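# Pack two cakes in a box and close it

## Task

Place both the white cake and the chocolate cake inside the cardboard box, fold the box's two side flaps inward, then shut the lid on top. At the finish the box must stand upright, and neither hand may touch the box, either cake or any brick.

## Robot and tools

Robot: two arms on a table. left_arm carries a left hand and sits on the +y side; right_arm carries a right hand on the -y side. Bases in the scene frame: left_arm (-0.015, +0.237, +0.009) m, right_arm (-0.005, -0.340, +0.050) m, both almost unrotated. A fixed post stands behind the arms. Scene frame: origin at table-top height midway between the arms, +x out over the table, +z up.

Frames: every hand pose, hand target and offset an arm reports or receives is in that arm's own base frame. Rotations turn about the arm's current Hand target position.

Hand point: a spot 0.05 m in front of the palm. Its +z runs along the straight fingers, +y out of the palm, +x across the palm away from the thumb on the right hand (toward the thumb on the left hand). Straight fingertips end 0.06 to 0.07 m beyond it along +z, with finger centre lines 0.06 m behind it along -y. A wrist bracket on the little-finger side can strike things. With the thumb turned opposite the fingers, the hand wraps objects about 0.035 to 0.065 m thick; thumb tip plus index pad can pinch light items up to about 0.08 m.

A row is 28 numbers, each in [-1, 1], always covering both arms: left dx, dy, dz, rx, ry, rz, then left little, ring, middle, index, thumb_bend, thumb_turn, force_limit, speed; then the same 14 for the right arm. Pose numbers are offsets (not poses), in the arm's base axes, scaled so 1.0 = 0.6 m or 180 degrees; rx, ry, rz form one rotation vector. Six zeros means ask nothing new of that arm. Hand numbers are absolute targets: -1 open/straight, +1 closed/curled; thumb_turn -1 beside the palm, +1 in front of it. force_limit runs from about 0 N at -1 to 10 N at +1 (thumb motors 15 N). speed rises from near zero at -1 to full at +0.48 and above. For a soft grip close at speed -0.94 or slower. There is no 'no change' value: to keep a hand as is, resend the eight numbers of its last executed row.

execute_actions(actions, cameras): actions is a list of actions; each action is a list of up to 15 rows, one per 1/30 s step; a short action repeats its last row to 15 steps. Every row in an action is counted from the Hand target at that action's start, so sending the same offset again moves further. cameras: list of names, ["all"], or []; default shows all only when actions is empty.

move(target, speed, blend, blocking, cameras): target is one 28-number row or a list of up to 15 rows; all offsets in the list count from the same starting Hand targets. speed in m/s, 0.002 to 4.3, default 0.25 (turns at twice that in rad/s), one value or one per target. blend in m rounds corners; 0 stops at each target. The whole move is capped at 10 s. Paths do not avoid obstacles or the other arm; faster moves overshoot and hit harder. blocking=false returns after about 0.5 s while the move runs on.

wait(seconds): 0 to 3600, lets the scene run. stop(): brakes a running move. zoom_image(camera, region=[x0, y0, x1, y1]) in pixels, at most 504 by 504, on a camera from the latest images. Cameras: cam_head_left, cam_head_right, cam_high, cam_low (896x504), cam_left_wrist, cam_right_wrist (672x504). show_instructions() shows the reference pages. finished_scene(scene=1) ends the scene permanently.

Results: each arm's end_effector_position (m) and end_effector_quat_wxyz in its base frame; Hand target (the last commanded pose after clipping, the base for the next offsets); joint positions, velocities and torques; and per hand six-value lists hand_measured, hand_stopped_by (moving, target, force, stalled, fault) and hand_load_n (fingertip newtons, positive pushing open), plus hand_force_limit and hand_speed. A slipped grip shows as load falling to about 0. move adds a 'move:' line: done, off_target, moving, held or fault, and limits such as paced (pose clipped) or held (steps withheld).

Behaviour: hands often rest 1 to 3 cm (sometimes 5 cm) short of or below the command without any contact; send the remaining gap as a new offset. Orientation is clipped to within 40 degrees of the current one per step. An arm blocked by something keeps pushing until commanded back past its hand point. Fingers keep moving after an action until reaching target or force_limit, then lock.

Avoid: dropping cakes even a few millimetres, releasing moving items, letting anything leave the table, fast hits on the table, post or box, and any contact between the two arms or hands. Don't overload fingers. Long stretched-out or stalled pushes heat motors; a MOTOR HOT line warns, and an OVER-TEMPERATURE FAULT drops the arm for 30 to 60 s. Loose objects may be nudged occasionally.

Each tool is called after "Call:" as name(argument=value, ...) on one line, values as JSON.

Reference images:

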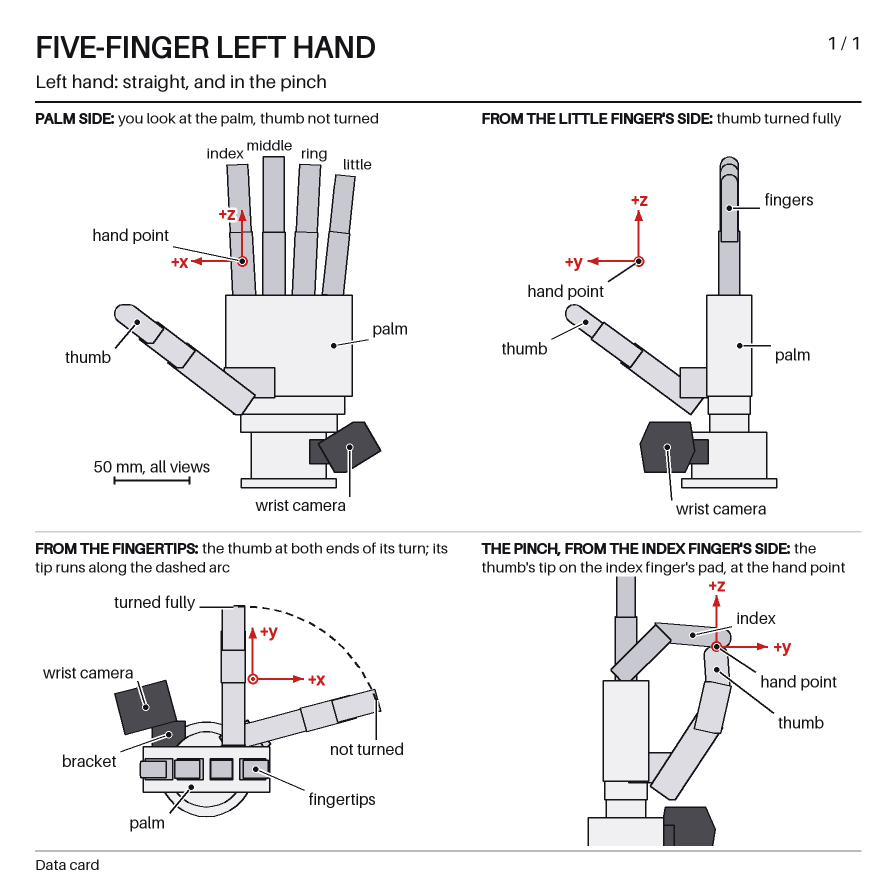

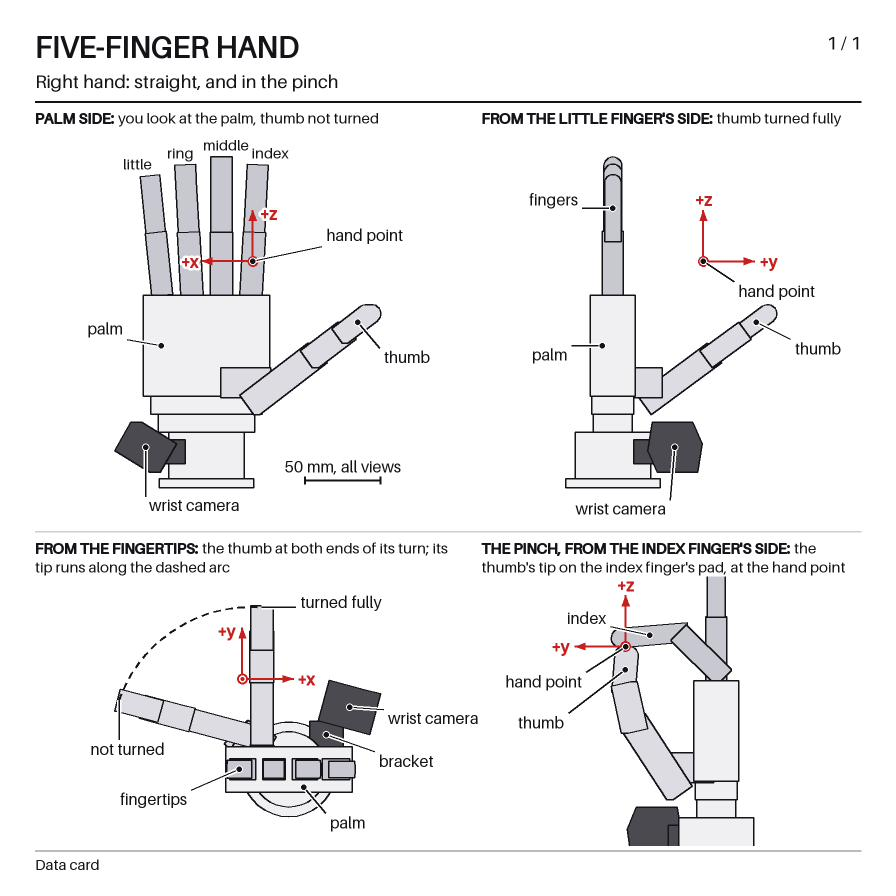

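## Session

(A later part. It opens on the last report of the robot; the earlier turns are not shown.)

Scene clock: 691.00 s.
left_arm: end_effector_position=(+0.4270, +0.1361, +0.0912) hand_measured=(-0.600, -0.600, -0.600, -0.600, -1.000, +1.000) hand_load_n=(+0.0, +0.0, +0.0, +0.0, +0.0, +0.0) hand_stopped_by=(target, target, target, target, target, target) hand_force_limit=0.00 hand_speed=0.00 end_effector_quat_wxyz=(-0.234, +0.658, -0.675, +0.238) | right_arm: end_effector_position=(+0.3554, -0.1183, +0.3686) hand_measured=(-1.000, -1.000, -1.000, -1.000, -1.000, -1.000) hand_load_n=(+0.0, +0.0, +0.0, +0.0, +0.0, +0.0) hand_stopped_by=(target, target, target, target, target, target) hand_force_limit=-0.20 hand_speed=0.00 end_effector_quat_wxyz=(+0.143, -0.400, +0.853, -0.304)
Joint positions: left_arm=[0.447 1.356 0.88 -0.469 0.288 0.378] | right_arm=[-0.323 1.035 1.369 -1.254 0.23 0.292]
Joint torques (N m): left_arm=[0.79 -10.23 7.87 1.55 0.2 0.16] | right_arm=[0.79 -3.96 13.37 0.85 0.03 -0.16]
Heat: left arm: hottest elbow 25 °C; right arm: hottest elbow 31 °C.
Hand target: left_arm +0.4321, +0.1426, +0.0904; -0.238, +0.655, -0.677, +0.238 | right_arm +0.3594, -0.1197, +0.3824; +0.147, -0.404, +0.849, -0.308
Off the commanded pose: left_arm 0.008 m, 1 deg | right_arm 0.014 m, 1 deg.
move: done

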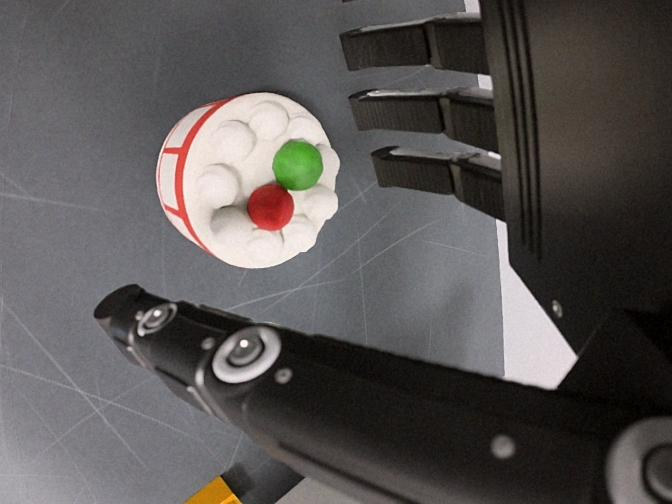

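Call:
move(target=[0.003,0.008,-0.05,0,0,0,-0.6,-0.6,-0.6,-0.6,-1,1,0,0, 0,0,0,0,0,0,-1,-1,-1,-1,-1,-1,-0.2,0], cameras=["cam_left_wrist","cam_head_left","cam_high","cam_head_right"], speed=0.08)

Call:
zoom_image(camera="cam_head_left", region=[220, 220, 320, 310])

Call:
zoom_image(camera="cam_head_right", region=[220, 220, 320, 310])

Scene clock: 698.67 s.
left_arm: end_effector_position=(+0.4354, +0.1411, +0.0670) hand_measured=(-0.600, -0.600, -0.600, -0.600, -1.000, +1.000) hand_load_n=(+0.0, +0.0, +0.0, +0.0, +0.0, +0.0) hand_stopped_by=(target, target, target, target, target, target) hand_force_limit=0.00 hand_speed=0.00 end_effector_quat_wxyz=(-0.237, +0.655, -0.676, +0.240) | right_arm: end_effector_position=(+0.3554, -0.1183, +0.3686) hand_measured=(-1.000, -1.000, -1.000, -1.000, -1.000, -1.000) hand_load_n=(+0.0, +0.0, +0.0, +0.0, +0.0, +0.0) hand_stopped_by=(target, target, target, target, target, target) hand_force_limit=-0.20 hand_speed=0.00 end_effector_quat_wxyz=(+0.143, -0.400, +0.853, -0.304)
Joint positions: left_arm=[0.45 1.414 0.864 -0.389 0.293 0.386] | right_arm=[-0.323 1.035 1.369 -1.254 0.23 0.292]
Joint torques (N m): left_arm=[0.79 -10.81 6.71 1.72 0.21 0.16] | right_arm=[0.73 -3.78 13.42 0.85 0.03 -0.16]
Heat: left arm: hottest elbow 25 °C; right arm: hottest elbow 31 °C.
Hand target: left_arm +0.4339, +0.1473, +0.0603; -0.238, +0.655, -0.677, +0.238 | right_arm +0.3594, -0.1197, +0.3824; +0.147, -0.404, +0.849, -0.308
Off the commanded pose: left_arm 0.009 m, 0 deg | right_arm 0.014 m, 1 deg.
move: done
Images, in order (width x height): cam_head_left 896x504, cam_head_right 896x504, cam_high 896x504, cam_left_wrist 672x504.

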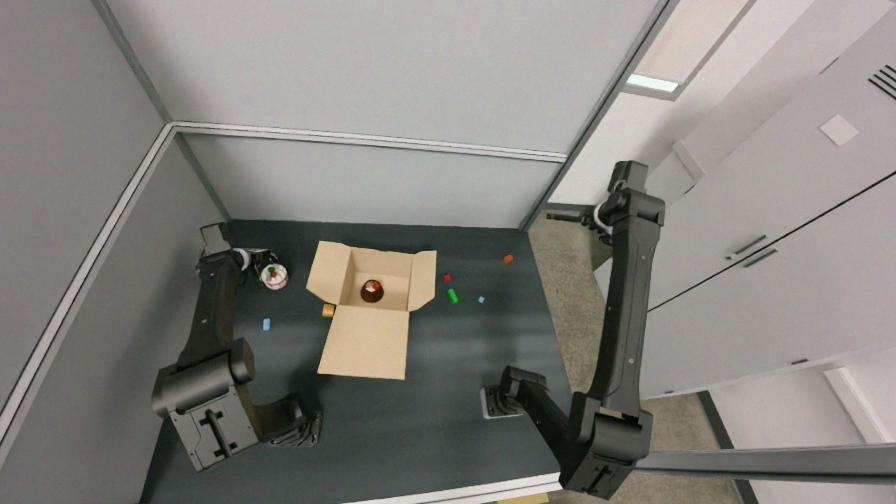

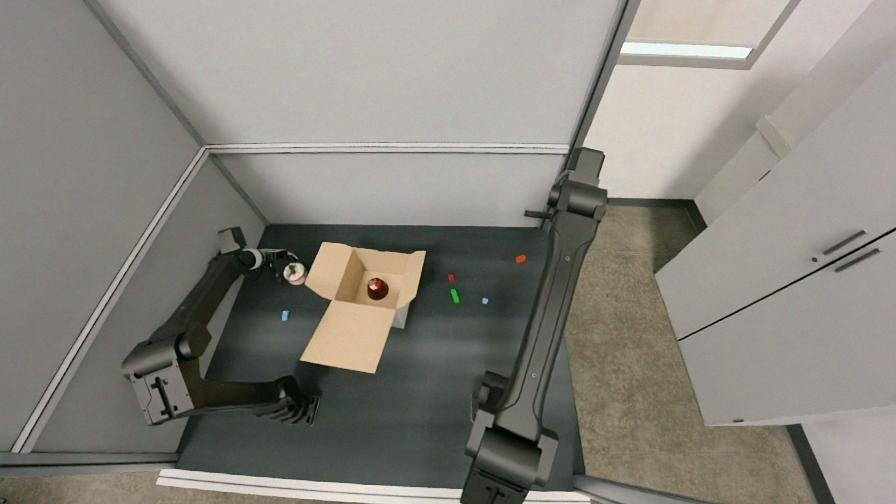

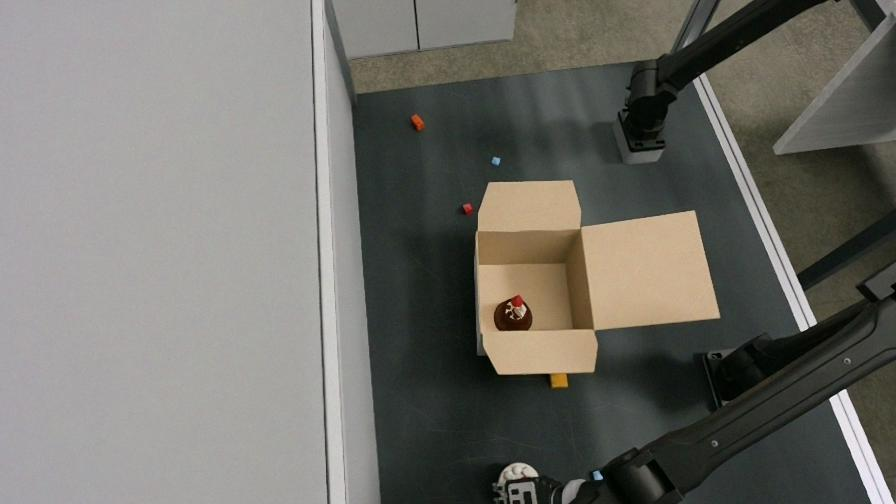

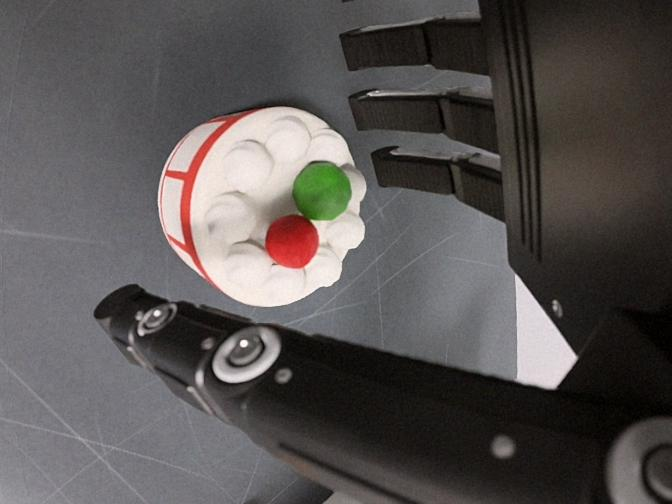

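Scaled by 5.040.

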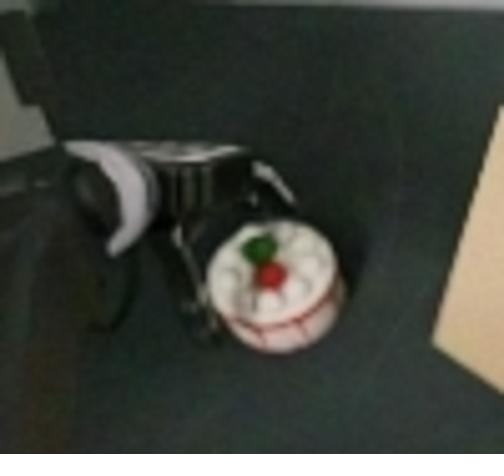

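Scaled by 5.040.

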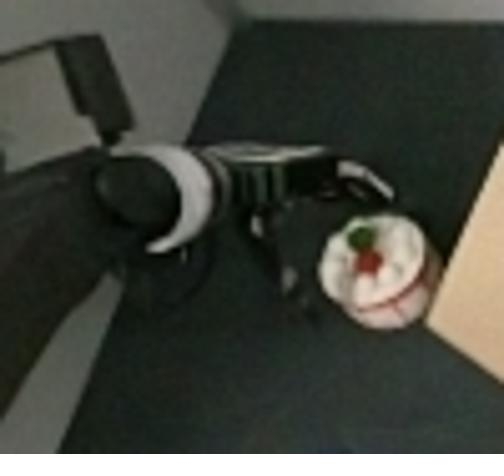

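Call:
zoom_image(camera="cam_high", region=[470, 440, 570, 504])

Call:
zoom_image(camera="cam_left_wrist", region=[80, 60, 500, 340])

Scaled by 5.040.

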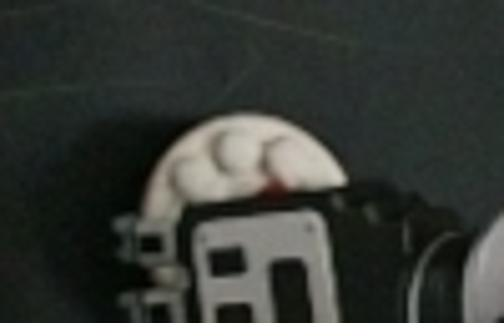

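Scaled by 1.200 from the camera's image (finer frame: 960x720).

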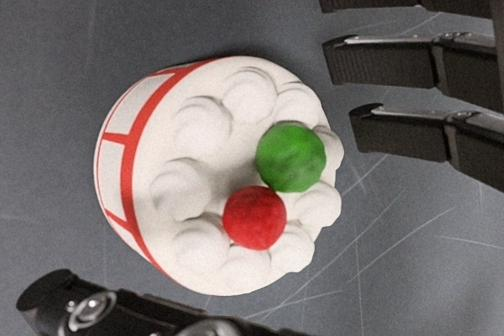

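Call:
move(target=[[0.005,-0.01,0,0,0,0,-0.8,-0.8,-0.8,-0.8,-1,1,0,0, 0,0,0,0,0,0,-1,-1,-1,-1,-1,-1,-0.2,0],[0.005,-0.01,-0.035,0,0,0,-0.8,-0.8,-0.8,-0.8,-1,1,0,0, 0,0,0,0,0,0,-1,-1,-1,-1,-1,-1,-0.2,0]], cameras=["cam_left_wrist","cam_head_left","cam_high","cam_head_right"], speed=0.05)

Call:
zoom_image(camera="cam_head_left", region=[220, 220, 320, 310])

Call:
zoom_image(camera="cam_high", region=[470, 440, 570, 504])

Call:
zoom_image(camera="cam_head_right", region=[240, 220, 340, 310])

Scene clock: 789.73 s.
left_arm: end_effector_position=(+0.4367, +0.1426, +0.0468) hand_measured=(-0.800, -0.800, -0.800, -0.800, -1.000, +1.000) hand_load_n=(+0.0, +0.0, +0.0, +0.0, +0.0, +0.0) hand_stopped_by=(target, target, target, target, target, target) hand_force_limit=0.00 hand_speed=0.00 end_effector_quat_wxyz=(-0.240, +0.655, -0.676, +0.239) | right_arm: end_effector_position=(+0.3554, -0.1183, +0.3686) hand_measured=(-1.000, -1.000, -1.000, -1.000, -1.000, -1.000) hand_load_n=(+0.0, +0.0, +0.0, +0.0, +0.0, +0.0) hand_stopped_by=(target, target, target, target, target, target) hand_force_limit=-0.20 hand_speed=0.00 end_effector_quat_wxyz=(+0.143, -0.400, +0.853, -0.304)
Joint positions: left_arm=[0.45 1.449 0.835 -0.32 0.289 0.386] | right_arm=[-0.323 1.035 1.369 -1.254 0.23 0.292]
Joint torques (N m): left_arm=[-0.09 -10.99 6.15 1.78 0 0] | right_arm=[0.73 -3.9 13.45 0.83 0.04 -0.15]
Heat: left arm: hottest elbow 24 °C; right arm: hottest elbow 32 °C.
Hand target: left_arm +0.4369, +0.1412, +0.0394; -0.238, +0.655, -0.677, +0.238 | right_arm +0.3594, -0.1197, +0.3824; +0.147, -0.404, +0.849, -0.308
Off the commanded pose: left_arm 0.008 m, 0 deg | right_arm 0.014 m, 1 deg.
move: done
Images, in order (width x height): cam_head_left 896x504, cam_head_right 896x504, cam_high 896x504, cam_left_wrist 672x504.

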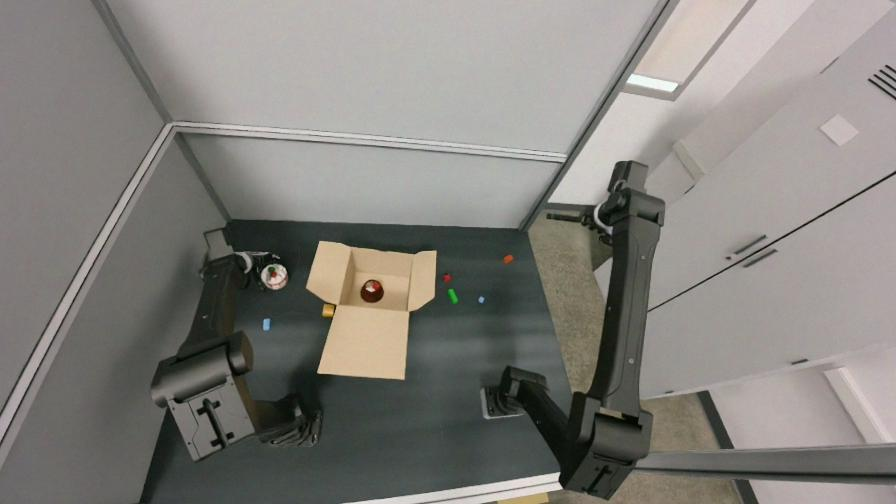

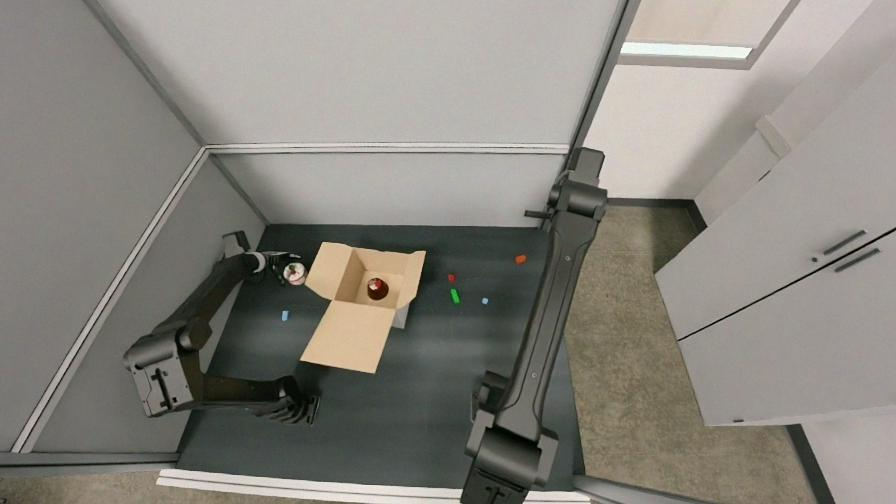

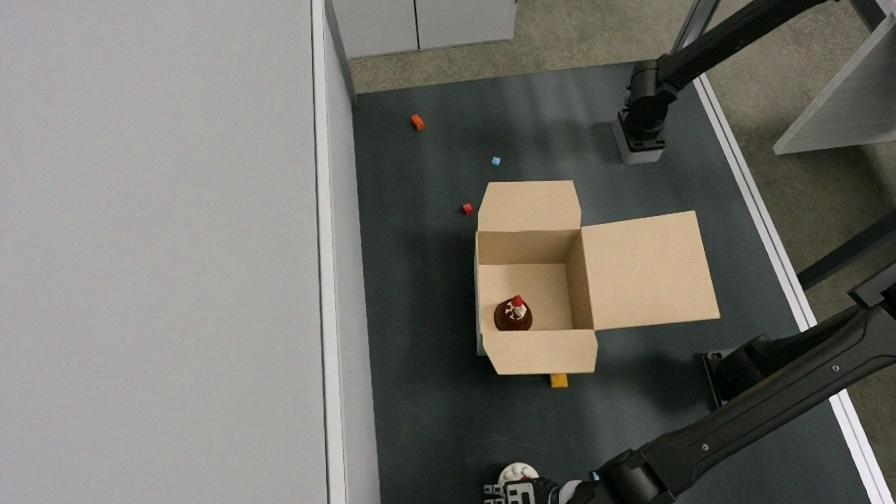

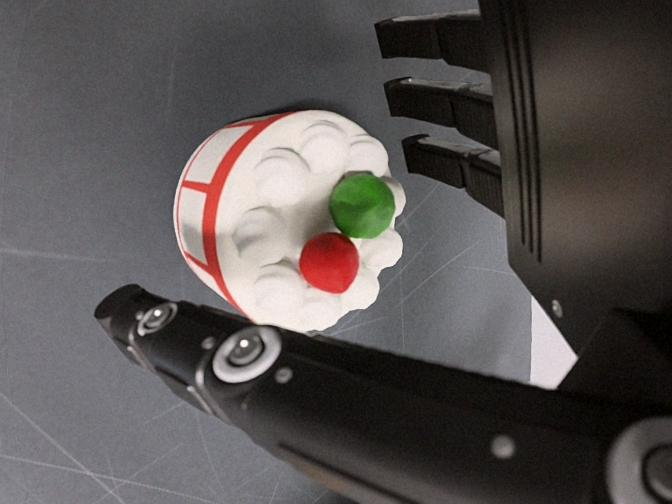

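Scaled by 5.040.

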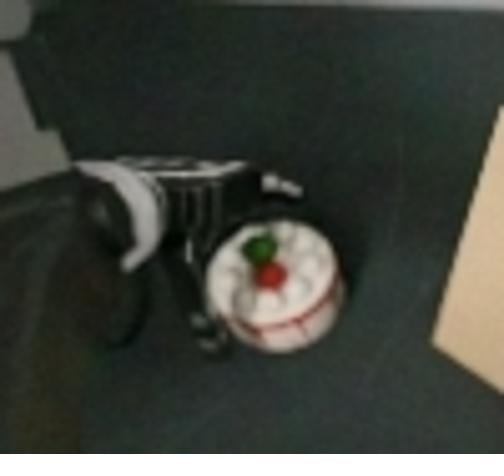

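Scaled by 5.040.

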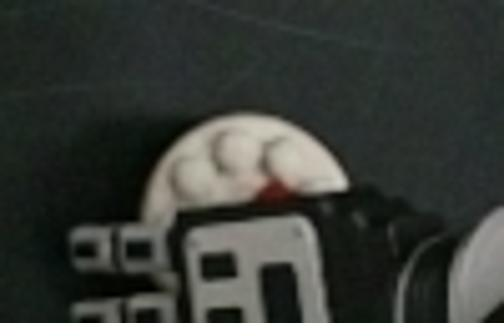

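Scaled by 5.040.

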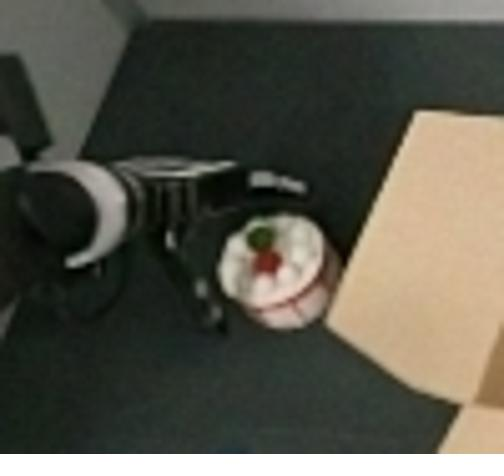

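Call:
move(target=[0.0,-0.025,0,0,0,0,-0.8,-0.8,-0.8,-0.8,-1,1,0,0, 0,0,0,0,0,0,-1,-1,-1,-1,-1,-1,-0.2,0], cameras=["cam_left_wrist","cam_head_left","cam_high","cam_head_right"], speed=0.05)

Call:
zoom_image(camera="cam_head_left", region=[220, 220, 320, 310])

Call:
zoom_image(camera="cam_high", region=[470, 440, 570, 504])

Call:
zoom_image(camera="cam_head_right", region=[240, 220, 340, 310])

Scene clock: 803.90 s.
left_arm: end_effector_position=(+0.4351, +0.1303, +0.0402) hand_measured=(-0.800, -0.800, -0.800, -0.800, -1.000, +1.000) hand_load_n=(+0.0, +0.0, +0.0, +0.0, +0.0, +0.0) hand_stopped_by=(target, target, target, target, target, target) hand_force_limit=0.00 hand_speed=0.00 end_effector_quat_wxyz=(-0.236, +0.655, -0.679, +0.235) | right_arm: end_effector_position=(+0.3554, -0.1183, +0.3686) hand_measured=(-1.000, -1.000, -1.000, -1.000, -1.000, -1.000) hand_load_n=(+0.0, +0.0, +0.0, +0.0, +0.0, +0.0) hand_stopped_by=(target, target, target, target, target, target) hand_force_limit=-0.20 hand_speed=0.00 end_effector_quat_wxyz=(+0.143, -0.400, +0.853, -0.304)
Joint positions: left_arm=[0.421 1.449 0.818 -0.309 0.269 0.369] | right_arm=[-0.323 1.035 1.369 -1.254 0.23 0.292]
Joint torques (N m): left_arm=[-1.14 -12.16 6.19 1.8 -0.03 -0.07] | right_arm=[0.85 -3.72 13.42 0.88 0.04 -0.15]
Heat: left arm: hottest elbow 24 °C; right arm: hottest elbow 32 °C.
Hand target: left_arm +0.4369, +0.1264, +0.0394; -0.238, +0.655, -0.677, +0.238 | right_arm +0.3594, -0.1197, +0.3824; +0.147, -0.404, +0.849, -0.308
Off the commanded pose: left_arm 0.005 m, 1 deg | right_arm 0.014 m, 1 deg.
move: done
Images, in order (width x height): cam_head_left 896x504, cam_head_right 896x504, cam_high 896x504, cam_left_wrist 672x504.

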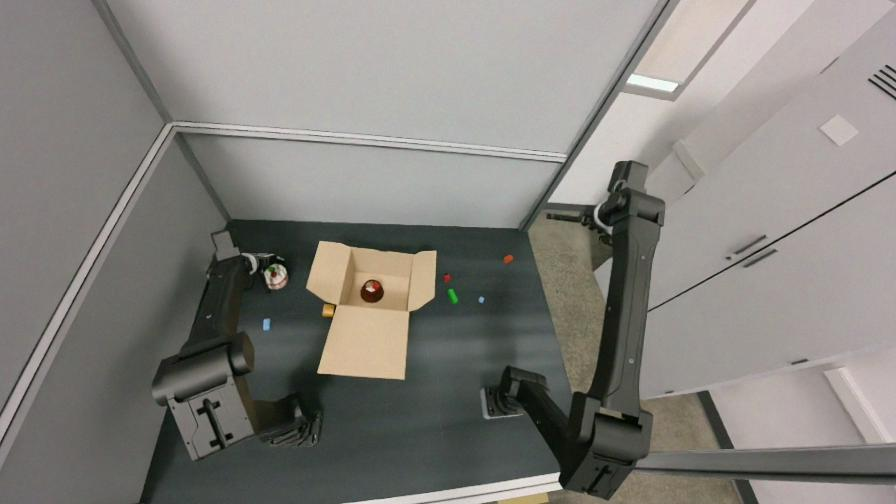

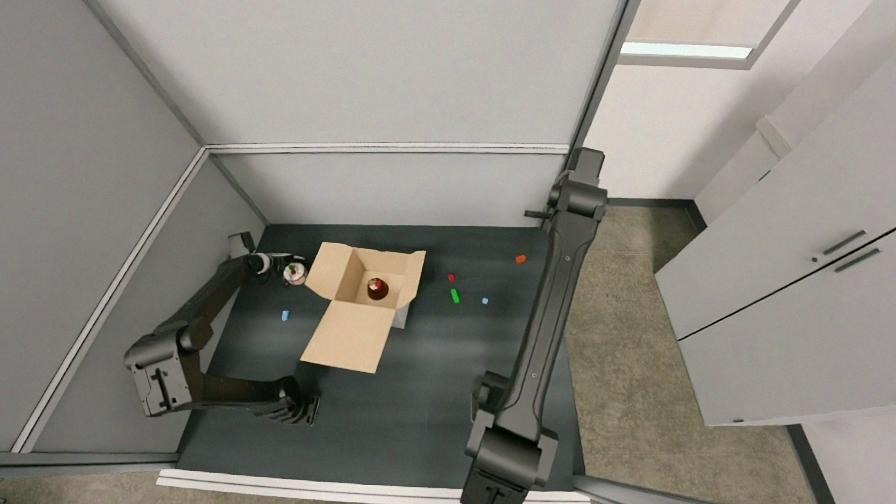

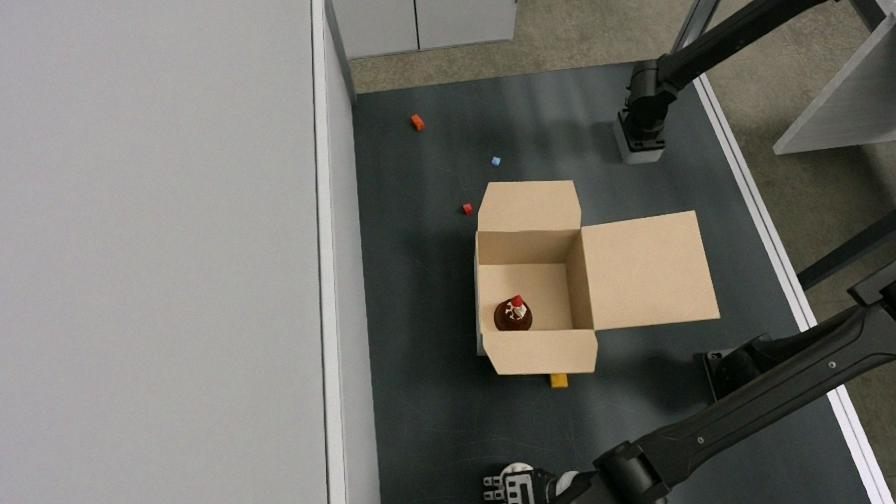

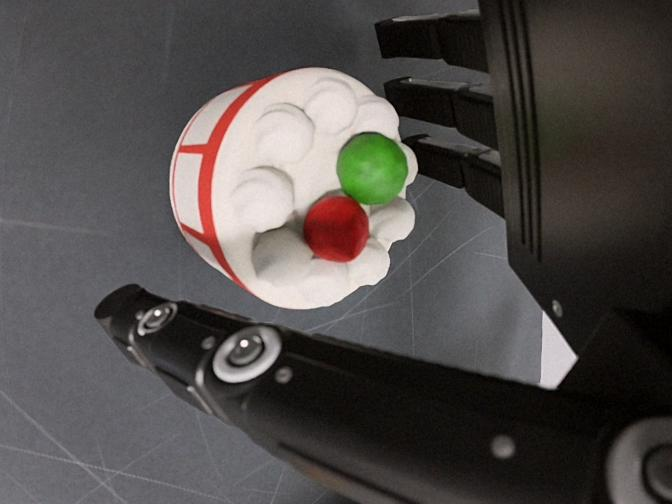

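Scaled by 5.040.

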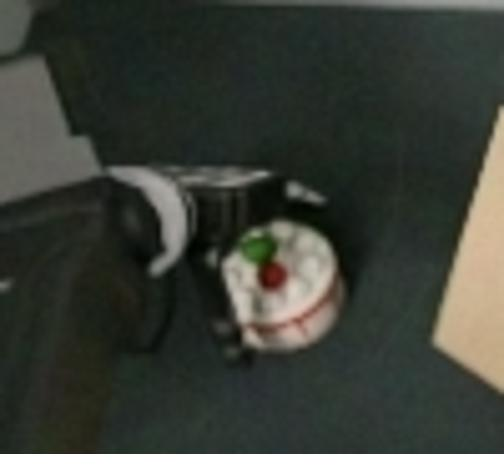

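Scaled by 5.040.

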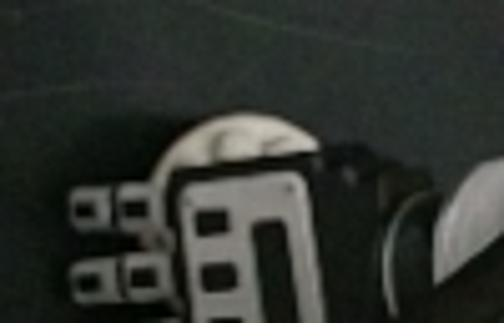

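Scaled by 5.040.

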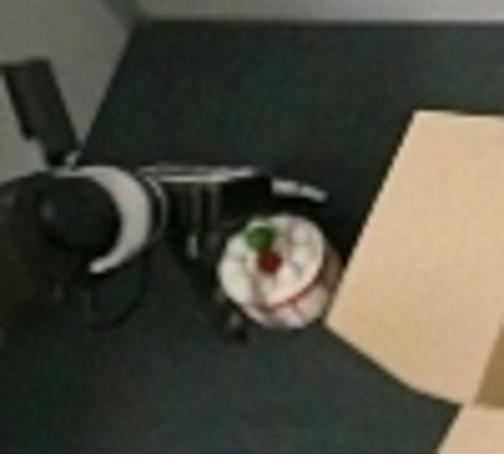

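Call:
move(target=[[0.0,0,-0.016,0,0,0,-0.8,-0.8,-0.8,-0.8,-1,1,0,0, 0,0,0,0,0,0,-1,-1,-1,-1,-1,-1,-0.2,0],[0.0,0,-0.016,0,0,0,-0.6,-0.6,-0.4,-0.4,-0.8,1,-0.6,-0.88, 0,0,0,0,0,0,-1,-1,-1,-1,-1,-1,-0.2,0]], cameras=["cam_left_wrist","cam_head_left","cam_high","cam_head_right"], speed=0.05)

Call:
zoom_image(camera="cam_head_left", region=[220, 220, 320, 310])

Call:
zoom_image(camera="cam_high", region=[470, 440, 570, 504])

Scene clock: 829.27 s.
left_arm: end_effector_position=(+0.4370, +0.1312, +0.0386) hand_measured=(-0.600, -0.600, -0.400, -0.400, -0.800, +1.000) hand_load_n=(+0.0, +0.0, +0.0, +0.0, +0.0, +0.0) hand_stopped_by=(target, target, target, target, target, target) hand_force_limit=-0.60 hand_speed=-0.88 end_effector_quat_wxyz=(-0.244, +0.652, -0.677, +0.238) | right_arm: end_effector_position=(+0.3554, -0.1183, +0.3686) hand_measured=(-1.000, -1.000, -1.000, -1.000, -1.000, -1.000) hand_load_n=(+0.0, +0.0, +0.0, +0.0, +0.0, +0.0) hand_stopped_by=(target, target, target, target, target, target) hand_force_limit=-0.20 hand_speed=0.00 end_effector_quat_wxyz=(+0.143, -0.400, +0.853, -0.304)
Joint positions: left_arm=[0.421 1.449 0.807 -0.279 0.268 0.368] | right_arm=[-0.323 1.035 1.369 -1.254 0.23 0.292]
Joint torques (N m): left_arm=[-0.67 -10.52 5.97 1.88 0 -0.11] | right_arm=[0.5 -3.96 13.38 0.92 0.02 -0.18]
Heat: left arm: hottest elbow 24 °C; right arm: hottest elbow 32 °C.
Hand target: left_arm +0.4369, +0.1264, +0.0298; -0.238, +0.655, -0.677, +0.238 | right_arm +0.3594, -0.1197, +0.3824; +0.147, -0.404, +0.849, -0.308
Off the commanded pose: left_arm 0.010 m, 1 deg | right_arm 0.014 m, 1 deg.
move: done
Images, in order (width x height): cam_head_left 896x504, cam_head_right 896x504, cam_high 896x504, cam_left_wrist 672x504.

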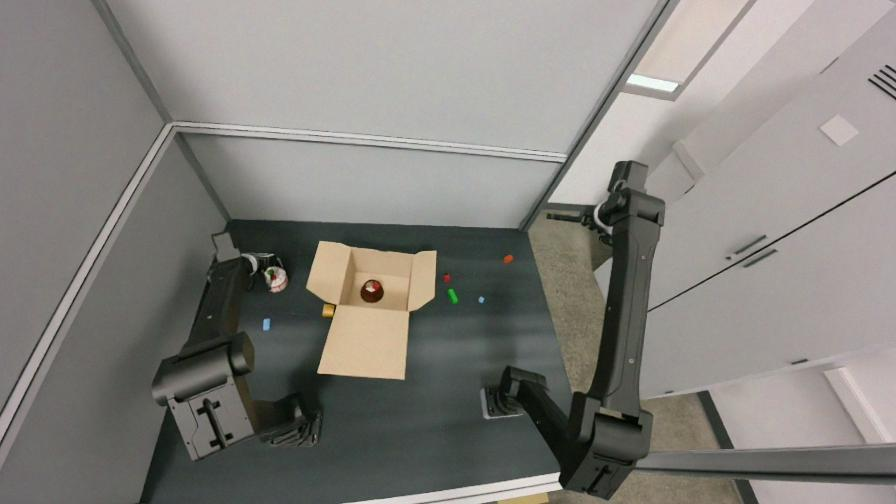

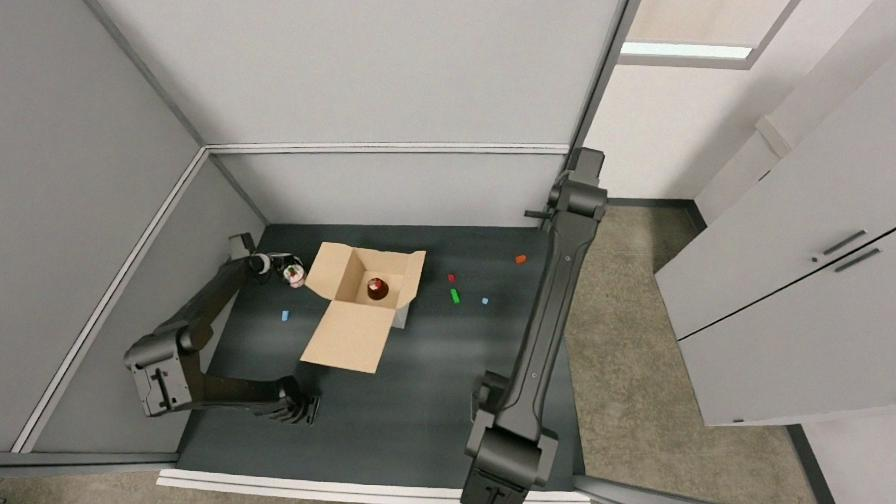

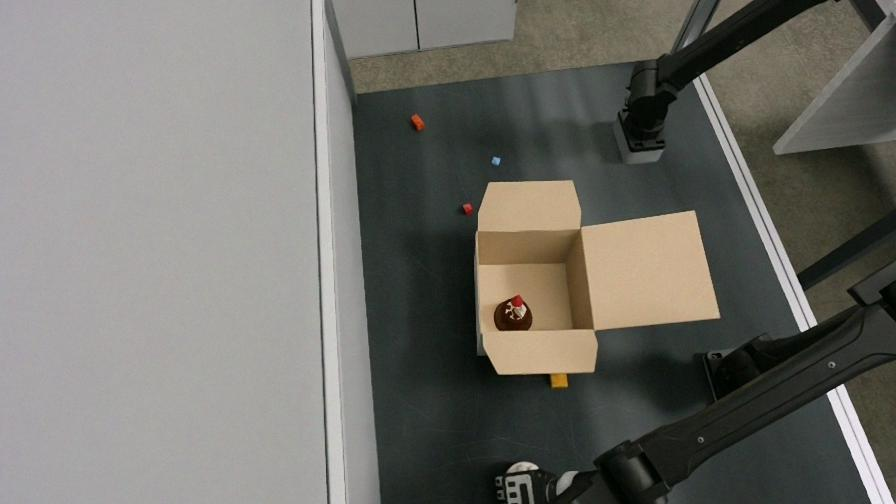

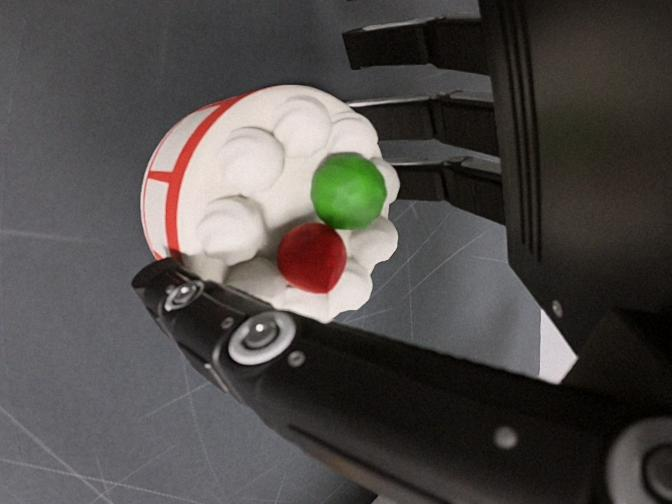

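Scaled by 5.040.

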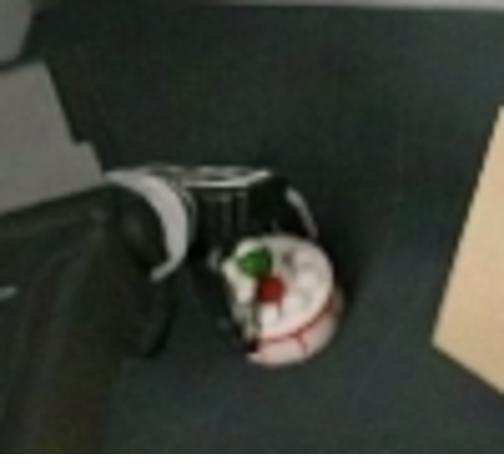

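Scaled by 5.040.

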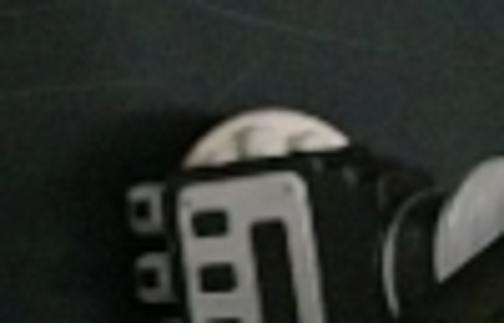

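Call:
move(target=[0.0,0,0,0,0,0,-0.6,-0.6,-0.4,-0.4,-0.5,1,-0.6,-0.9, 0,0,0,0,0,0,-1,-1,-1,-1,-1,-1,-0.2,0], cameras=["cam_left_wrist"], speed=0.05)

Scene clock: 835.73 s.
left_arm: end_effector_position=(+0.4370, +0.1312, +0.0386) hand_measured=(-0.600, -0.600, -0.400, -0.400, -0.678, +1.000) hand_load_n=(+0.0, +0.5, +1.5, +1.5, +3.0, +0.0) hand_stopped_by=(target, target, target, target, force, target) hand_force_limit=-0.60 hand_speed=-0.90 end_effector_quat_wxyz=(-0.244, +0.652, -0.677, +0.238) | right_arm: end_effector_position=(+0.3554, -0.1183, +0.3686) hand_measured=(-1.000, -1.000, -1.000, -1.000, -1.000, -1.000) hand_load_n=(+0.0, +0.0, +0.0, +0.0, +0.0, +0.0) hand_stopped_by=(target, target, target, target, target, target) hand_force_limit=-0.20 hand_speed=0.00 end_effector_quat_wxyz=(+0.143, -0.400, +0.853, -0.304)
Joint positions: left_arm=[0.421 1.449 0.807 -0.279 0.268 0.368] | right_arm=[-0.323 1.035 1.369 -1.254 0.23 0.292]
Joint torques (N m): left_arm=[-0.38 -10.05 5.97 1.76 0.01 -0.11] | right_arm=[0.85 -3.96 13.42 0.96 0.03 -0.15]
Heat: left arm: hottest elbow 24 °C; right arm: hottest elbow 32 °C.
Hand target: left_arm +0.4369, +0.1263, +0.0298; -0.238, +0.655, -0.677, +0.238 | right_arm +0.3594, -0.1197, +0.3824; +0.147, -0.404, +0.849, -0.308
Off the commanded pose: left_arm 0.010 m, 1 deg | right_arm 0.014 m, 1 deg.
move: done

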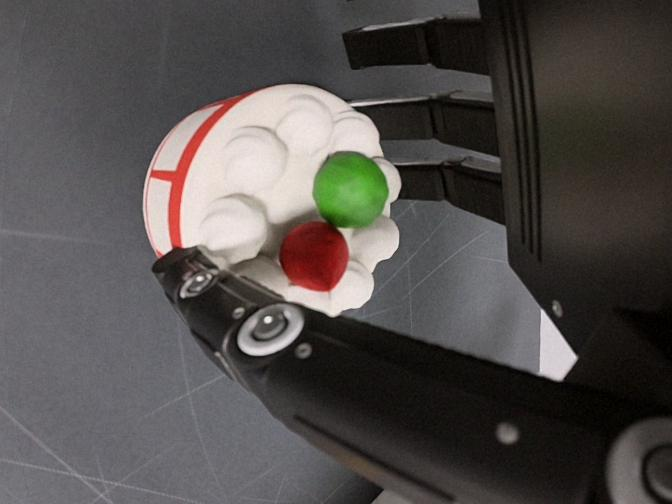

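Call:
move(target=[[0,0,0,0,0,0,-0.6,-0.6,-0.2,-0.2,-0.4,1,-0.2,-0.9, 0,0,0,0,0,0,-1,-1,-1,-1,-1,-1,-0.2,0],[0,0,0.08,0,0,0,-0.6,-0.6,-0.2,-0.2,-0.4,1,-0.2,-0.9, 0,0,0,0,0,0,-1,-1,-1,-1,-1,-1,-0.2,0]], cameras=["cam_left_wrist","cam_head_left","cam_high","cam_head_right"], speed=0.04)

Call:
zoom_image(camera="cam_head_right", region=[240, 220, 340, 310])

Scene clock: 843.13 s.
left_arm: end_effector_position=(+0.4186, +0.1227, +0.0555) hand_measured=(-0.600, -0.600, -0.356, -0.346, -0.670, +1.000) hand_load_n=(+0.0, +0.0, +3.5, +4.0, +7.5, +0.0) hand_stopped_by=(target, target, force, force, force, target) hand_force_limit=-0.20 hand_speed=-0.90 end_effector_quat_wxyz=(-0.220, +0.662, -0.679, +0.229) | right_arm: end_effector_position=(+0.3554, -0.1183, +0.3686) hand_measured=(-1.000, -1.000, -1.000, -1.000, -1.000, -1.000) hand_load_n=(+0.0, +0.0, +0.0, +0.0, +0.0, +0.0) hand_stopped_by=(target, target, target, target, target, target) hand_force_limit=-0.20 hand_speed=0.00 end_effector_quat_wxyz=(+0.143, -0.400, +0.853, -0.304)
Joint positions: left_arm=[0.421 1.392 0.819 -0.402 0.268 0.364] | right_arm=[-0.323 1.035 1.369 -1.254 0.23 0.292]
Joint torques (N m): left_arm=[-0.15 -12.45 9.78 0.66 0 -0.04] | right_arm=[0.56 -3.96 13.45 0.85 0.04 -0.15]
Heat: left arm: hottest elbow 24 °C; right arm: hottest elbow 32 °C.
Hand target: left_arm +0.4369, +0.1263, +0.0777; -0.238, +0.655, -0.677, +0.238 | right_arm +0.3594, -0.1197, +0.3824; +0.147, -0.404, +0.849, -0.308
Off the commanded pose: left_arm 0.029 m, 2 deg | right_arm 0.014 m, 1 deg.
move: off_target (left_arm)
Images, in order (width x height): cam_head_left 896x504, cam_head_right 896x504, cam_high 896x504, cam_left_wrist 672x504.

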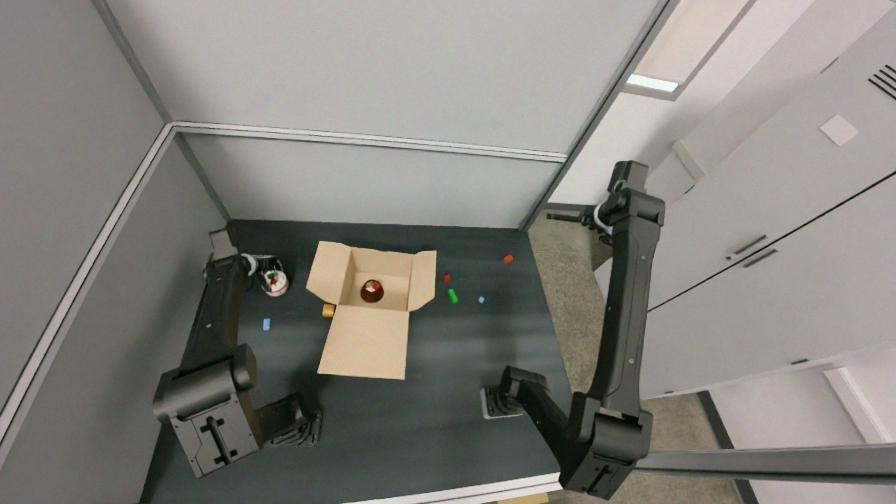

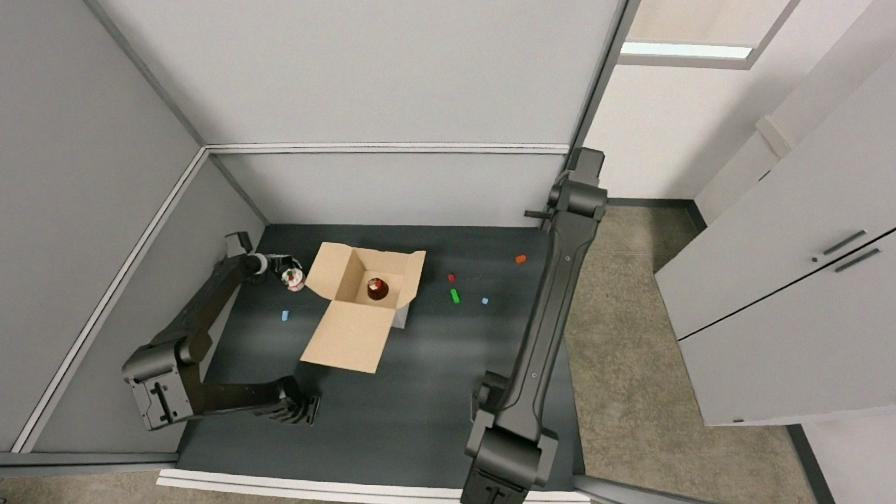

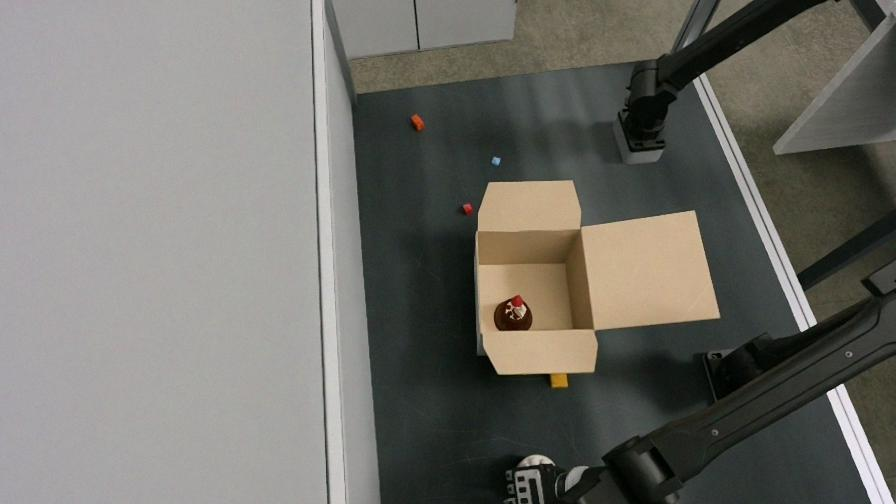

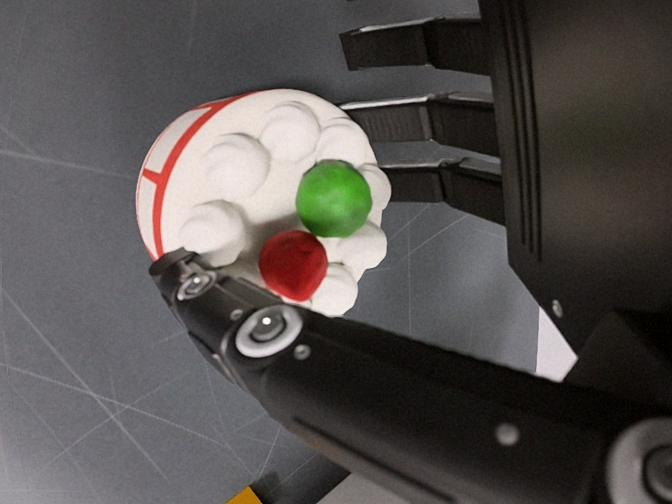

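Scaled by 5.040.

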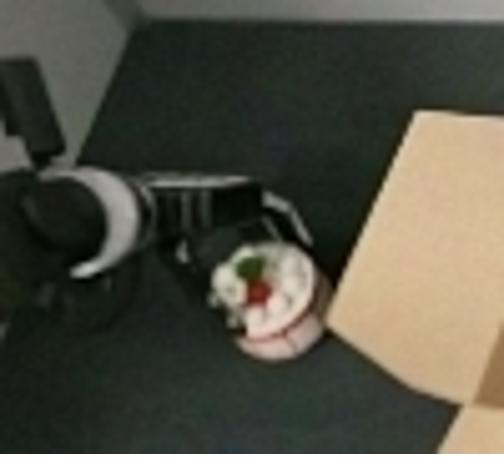

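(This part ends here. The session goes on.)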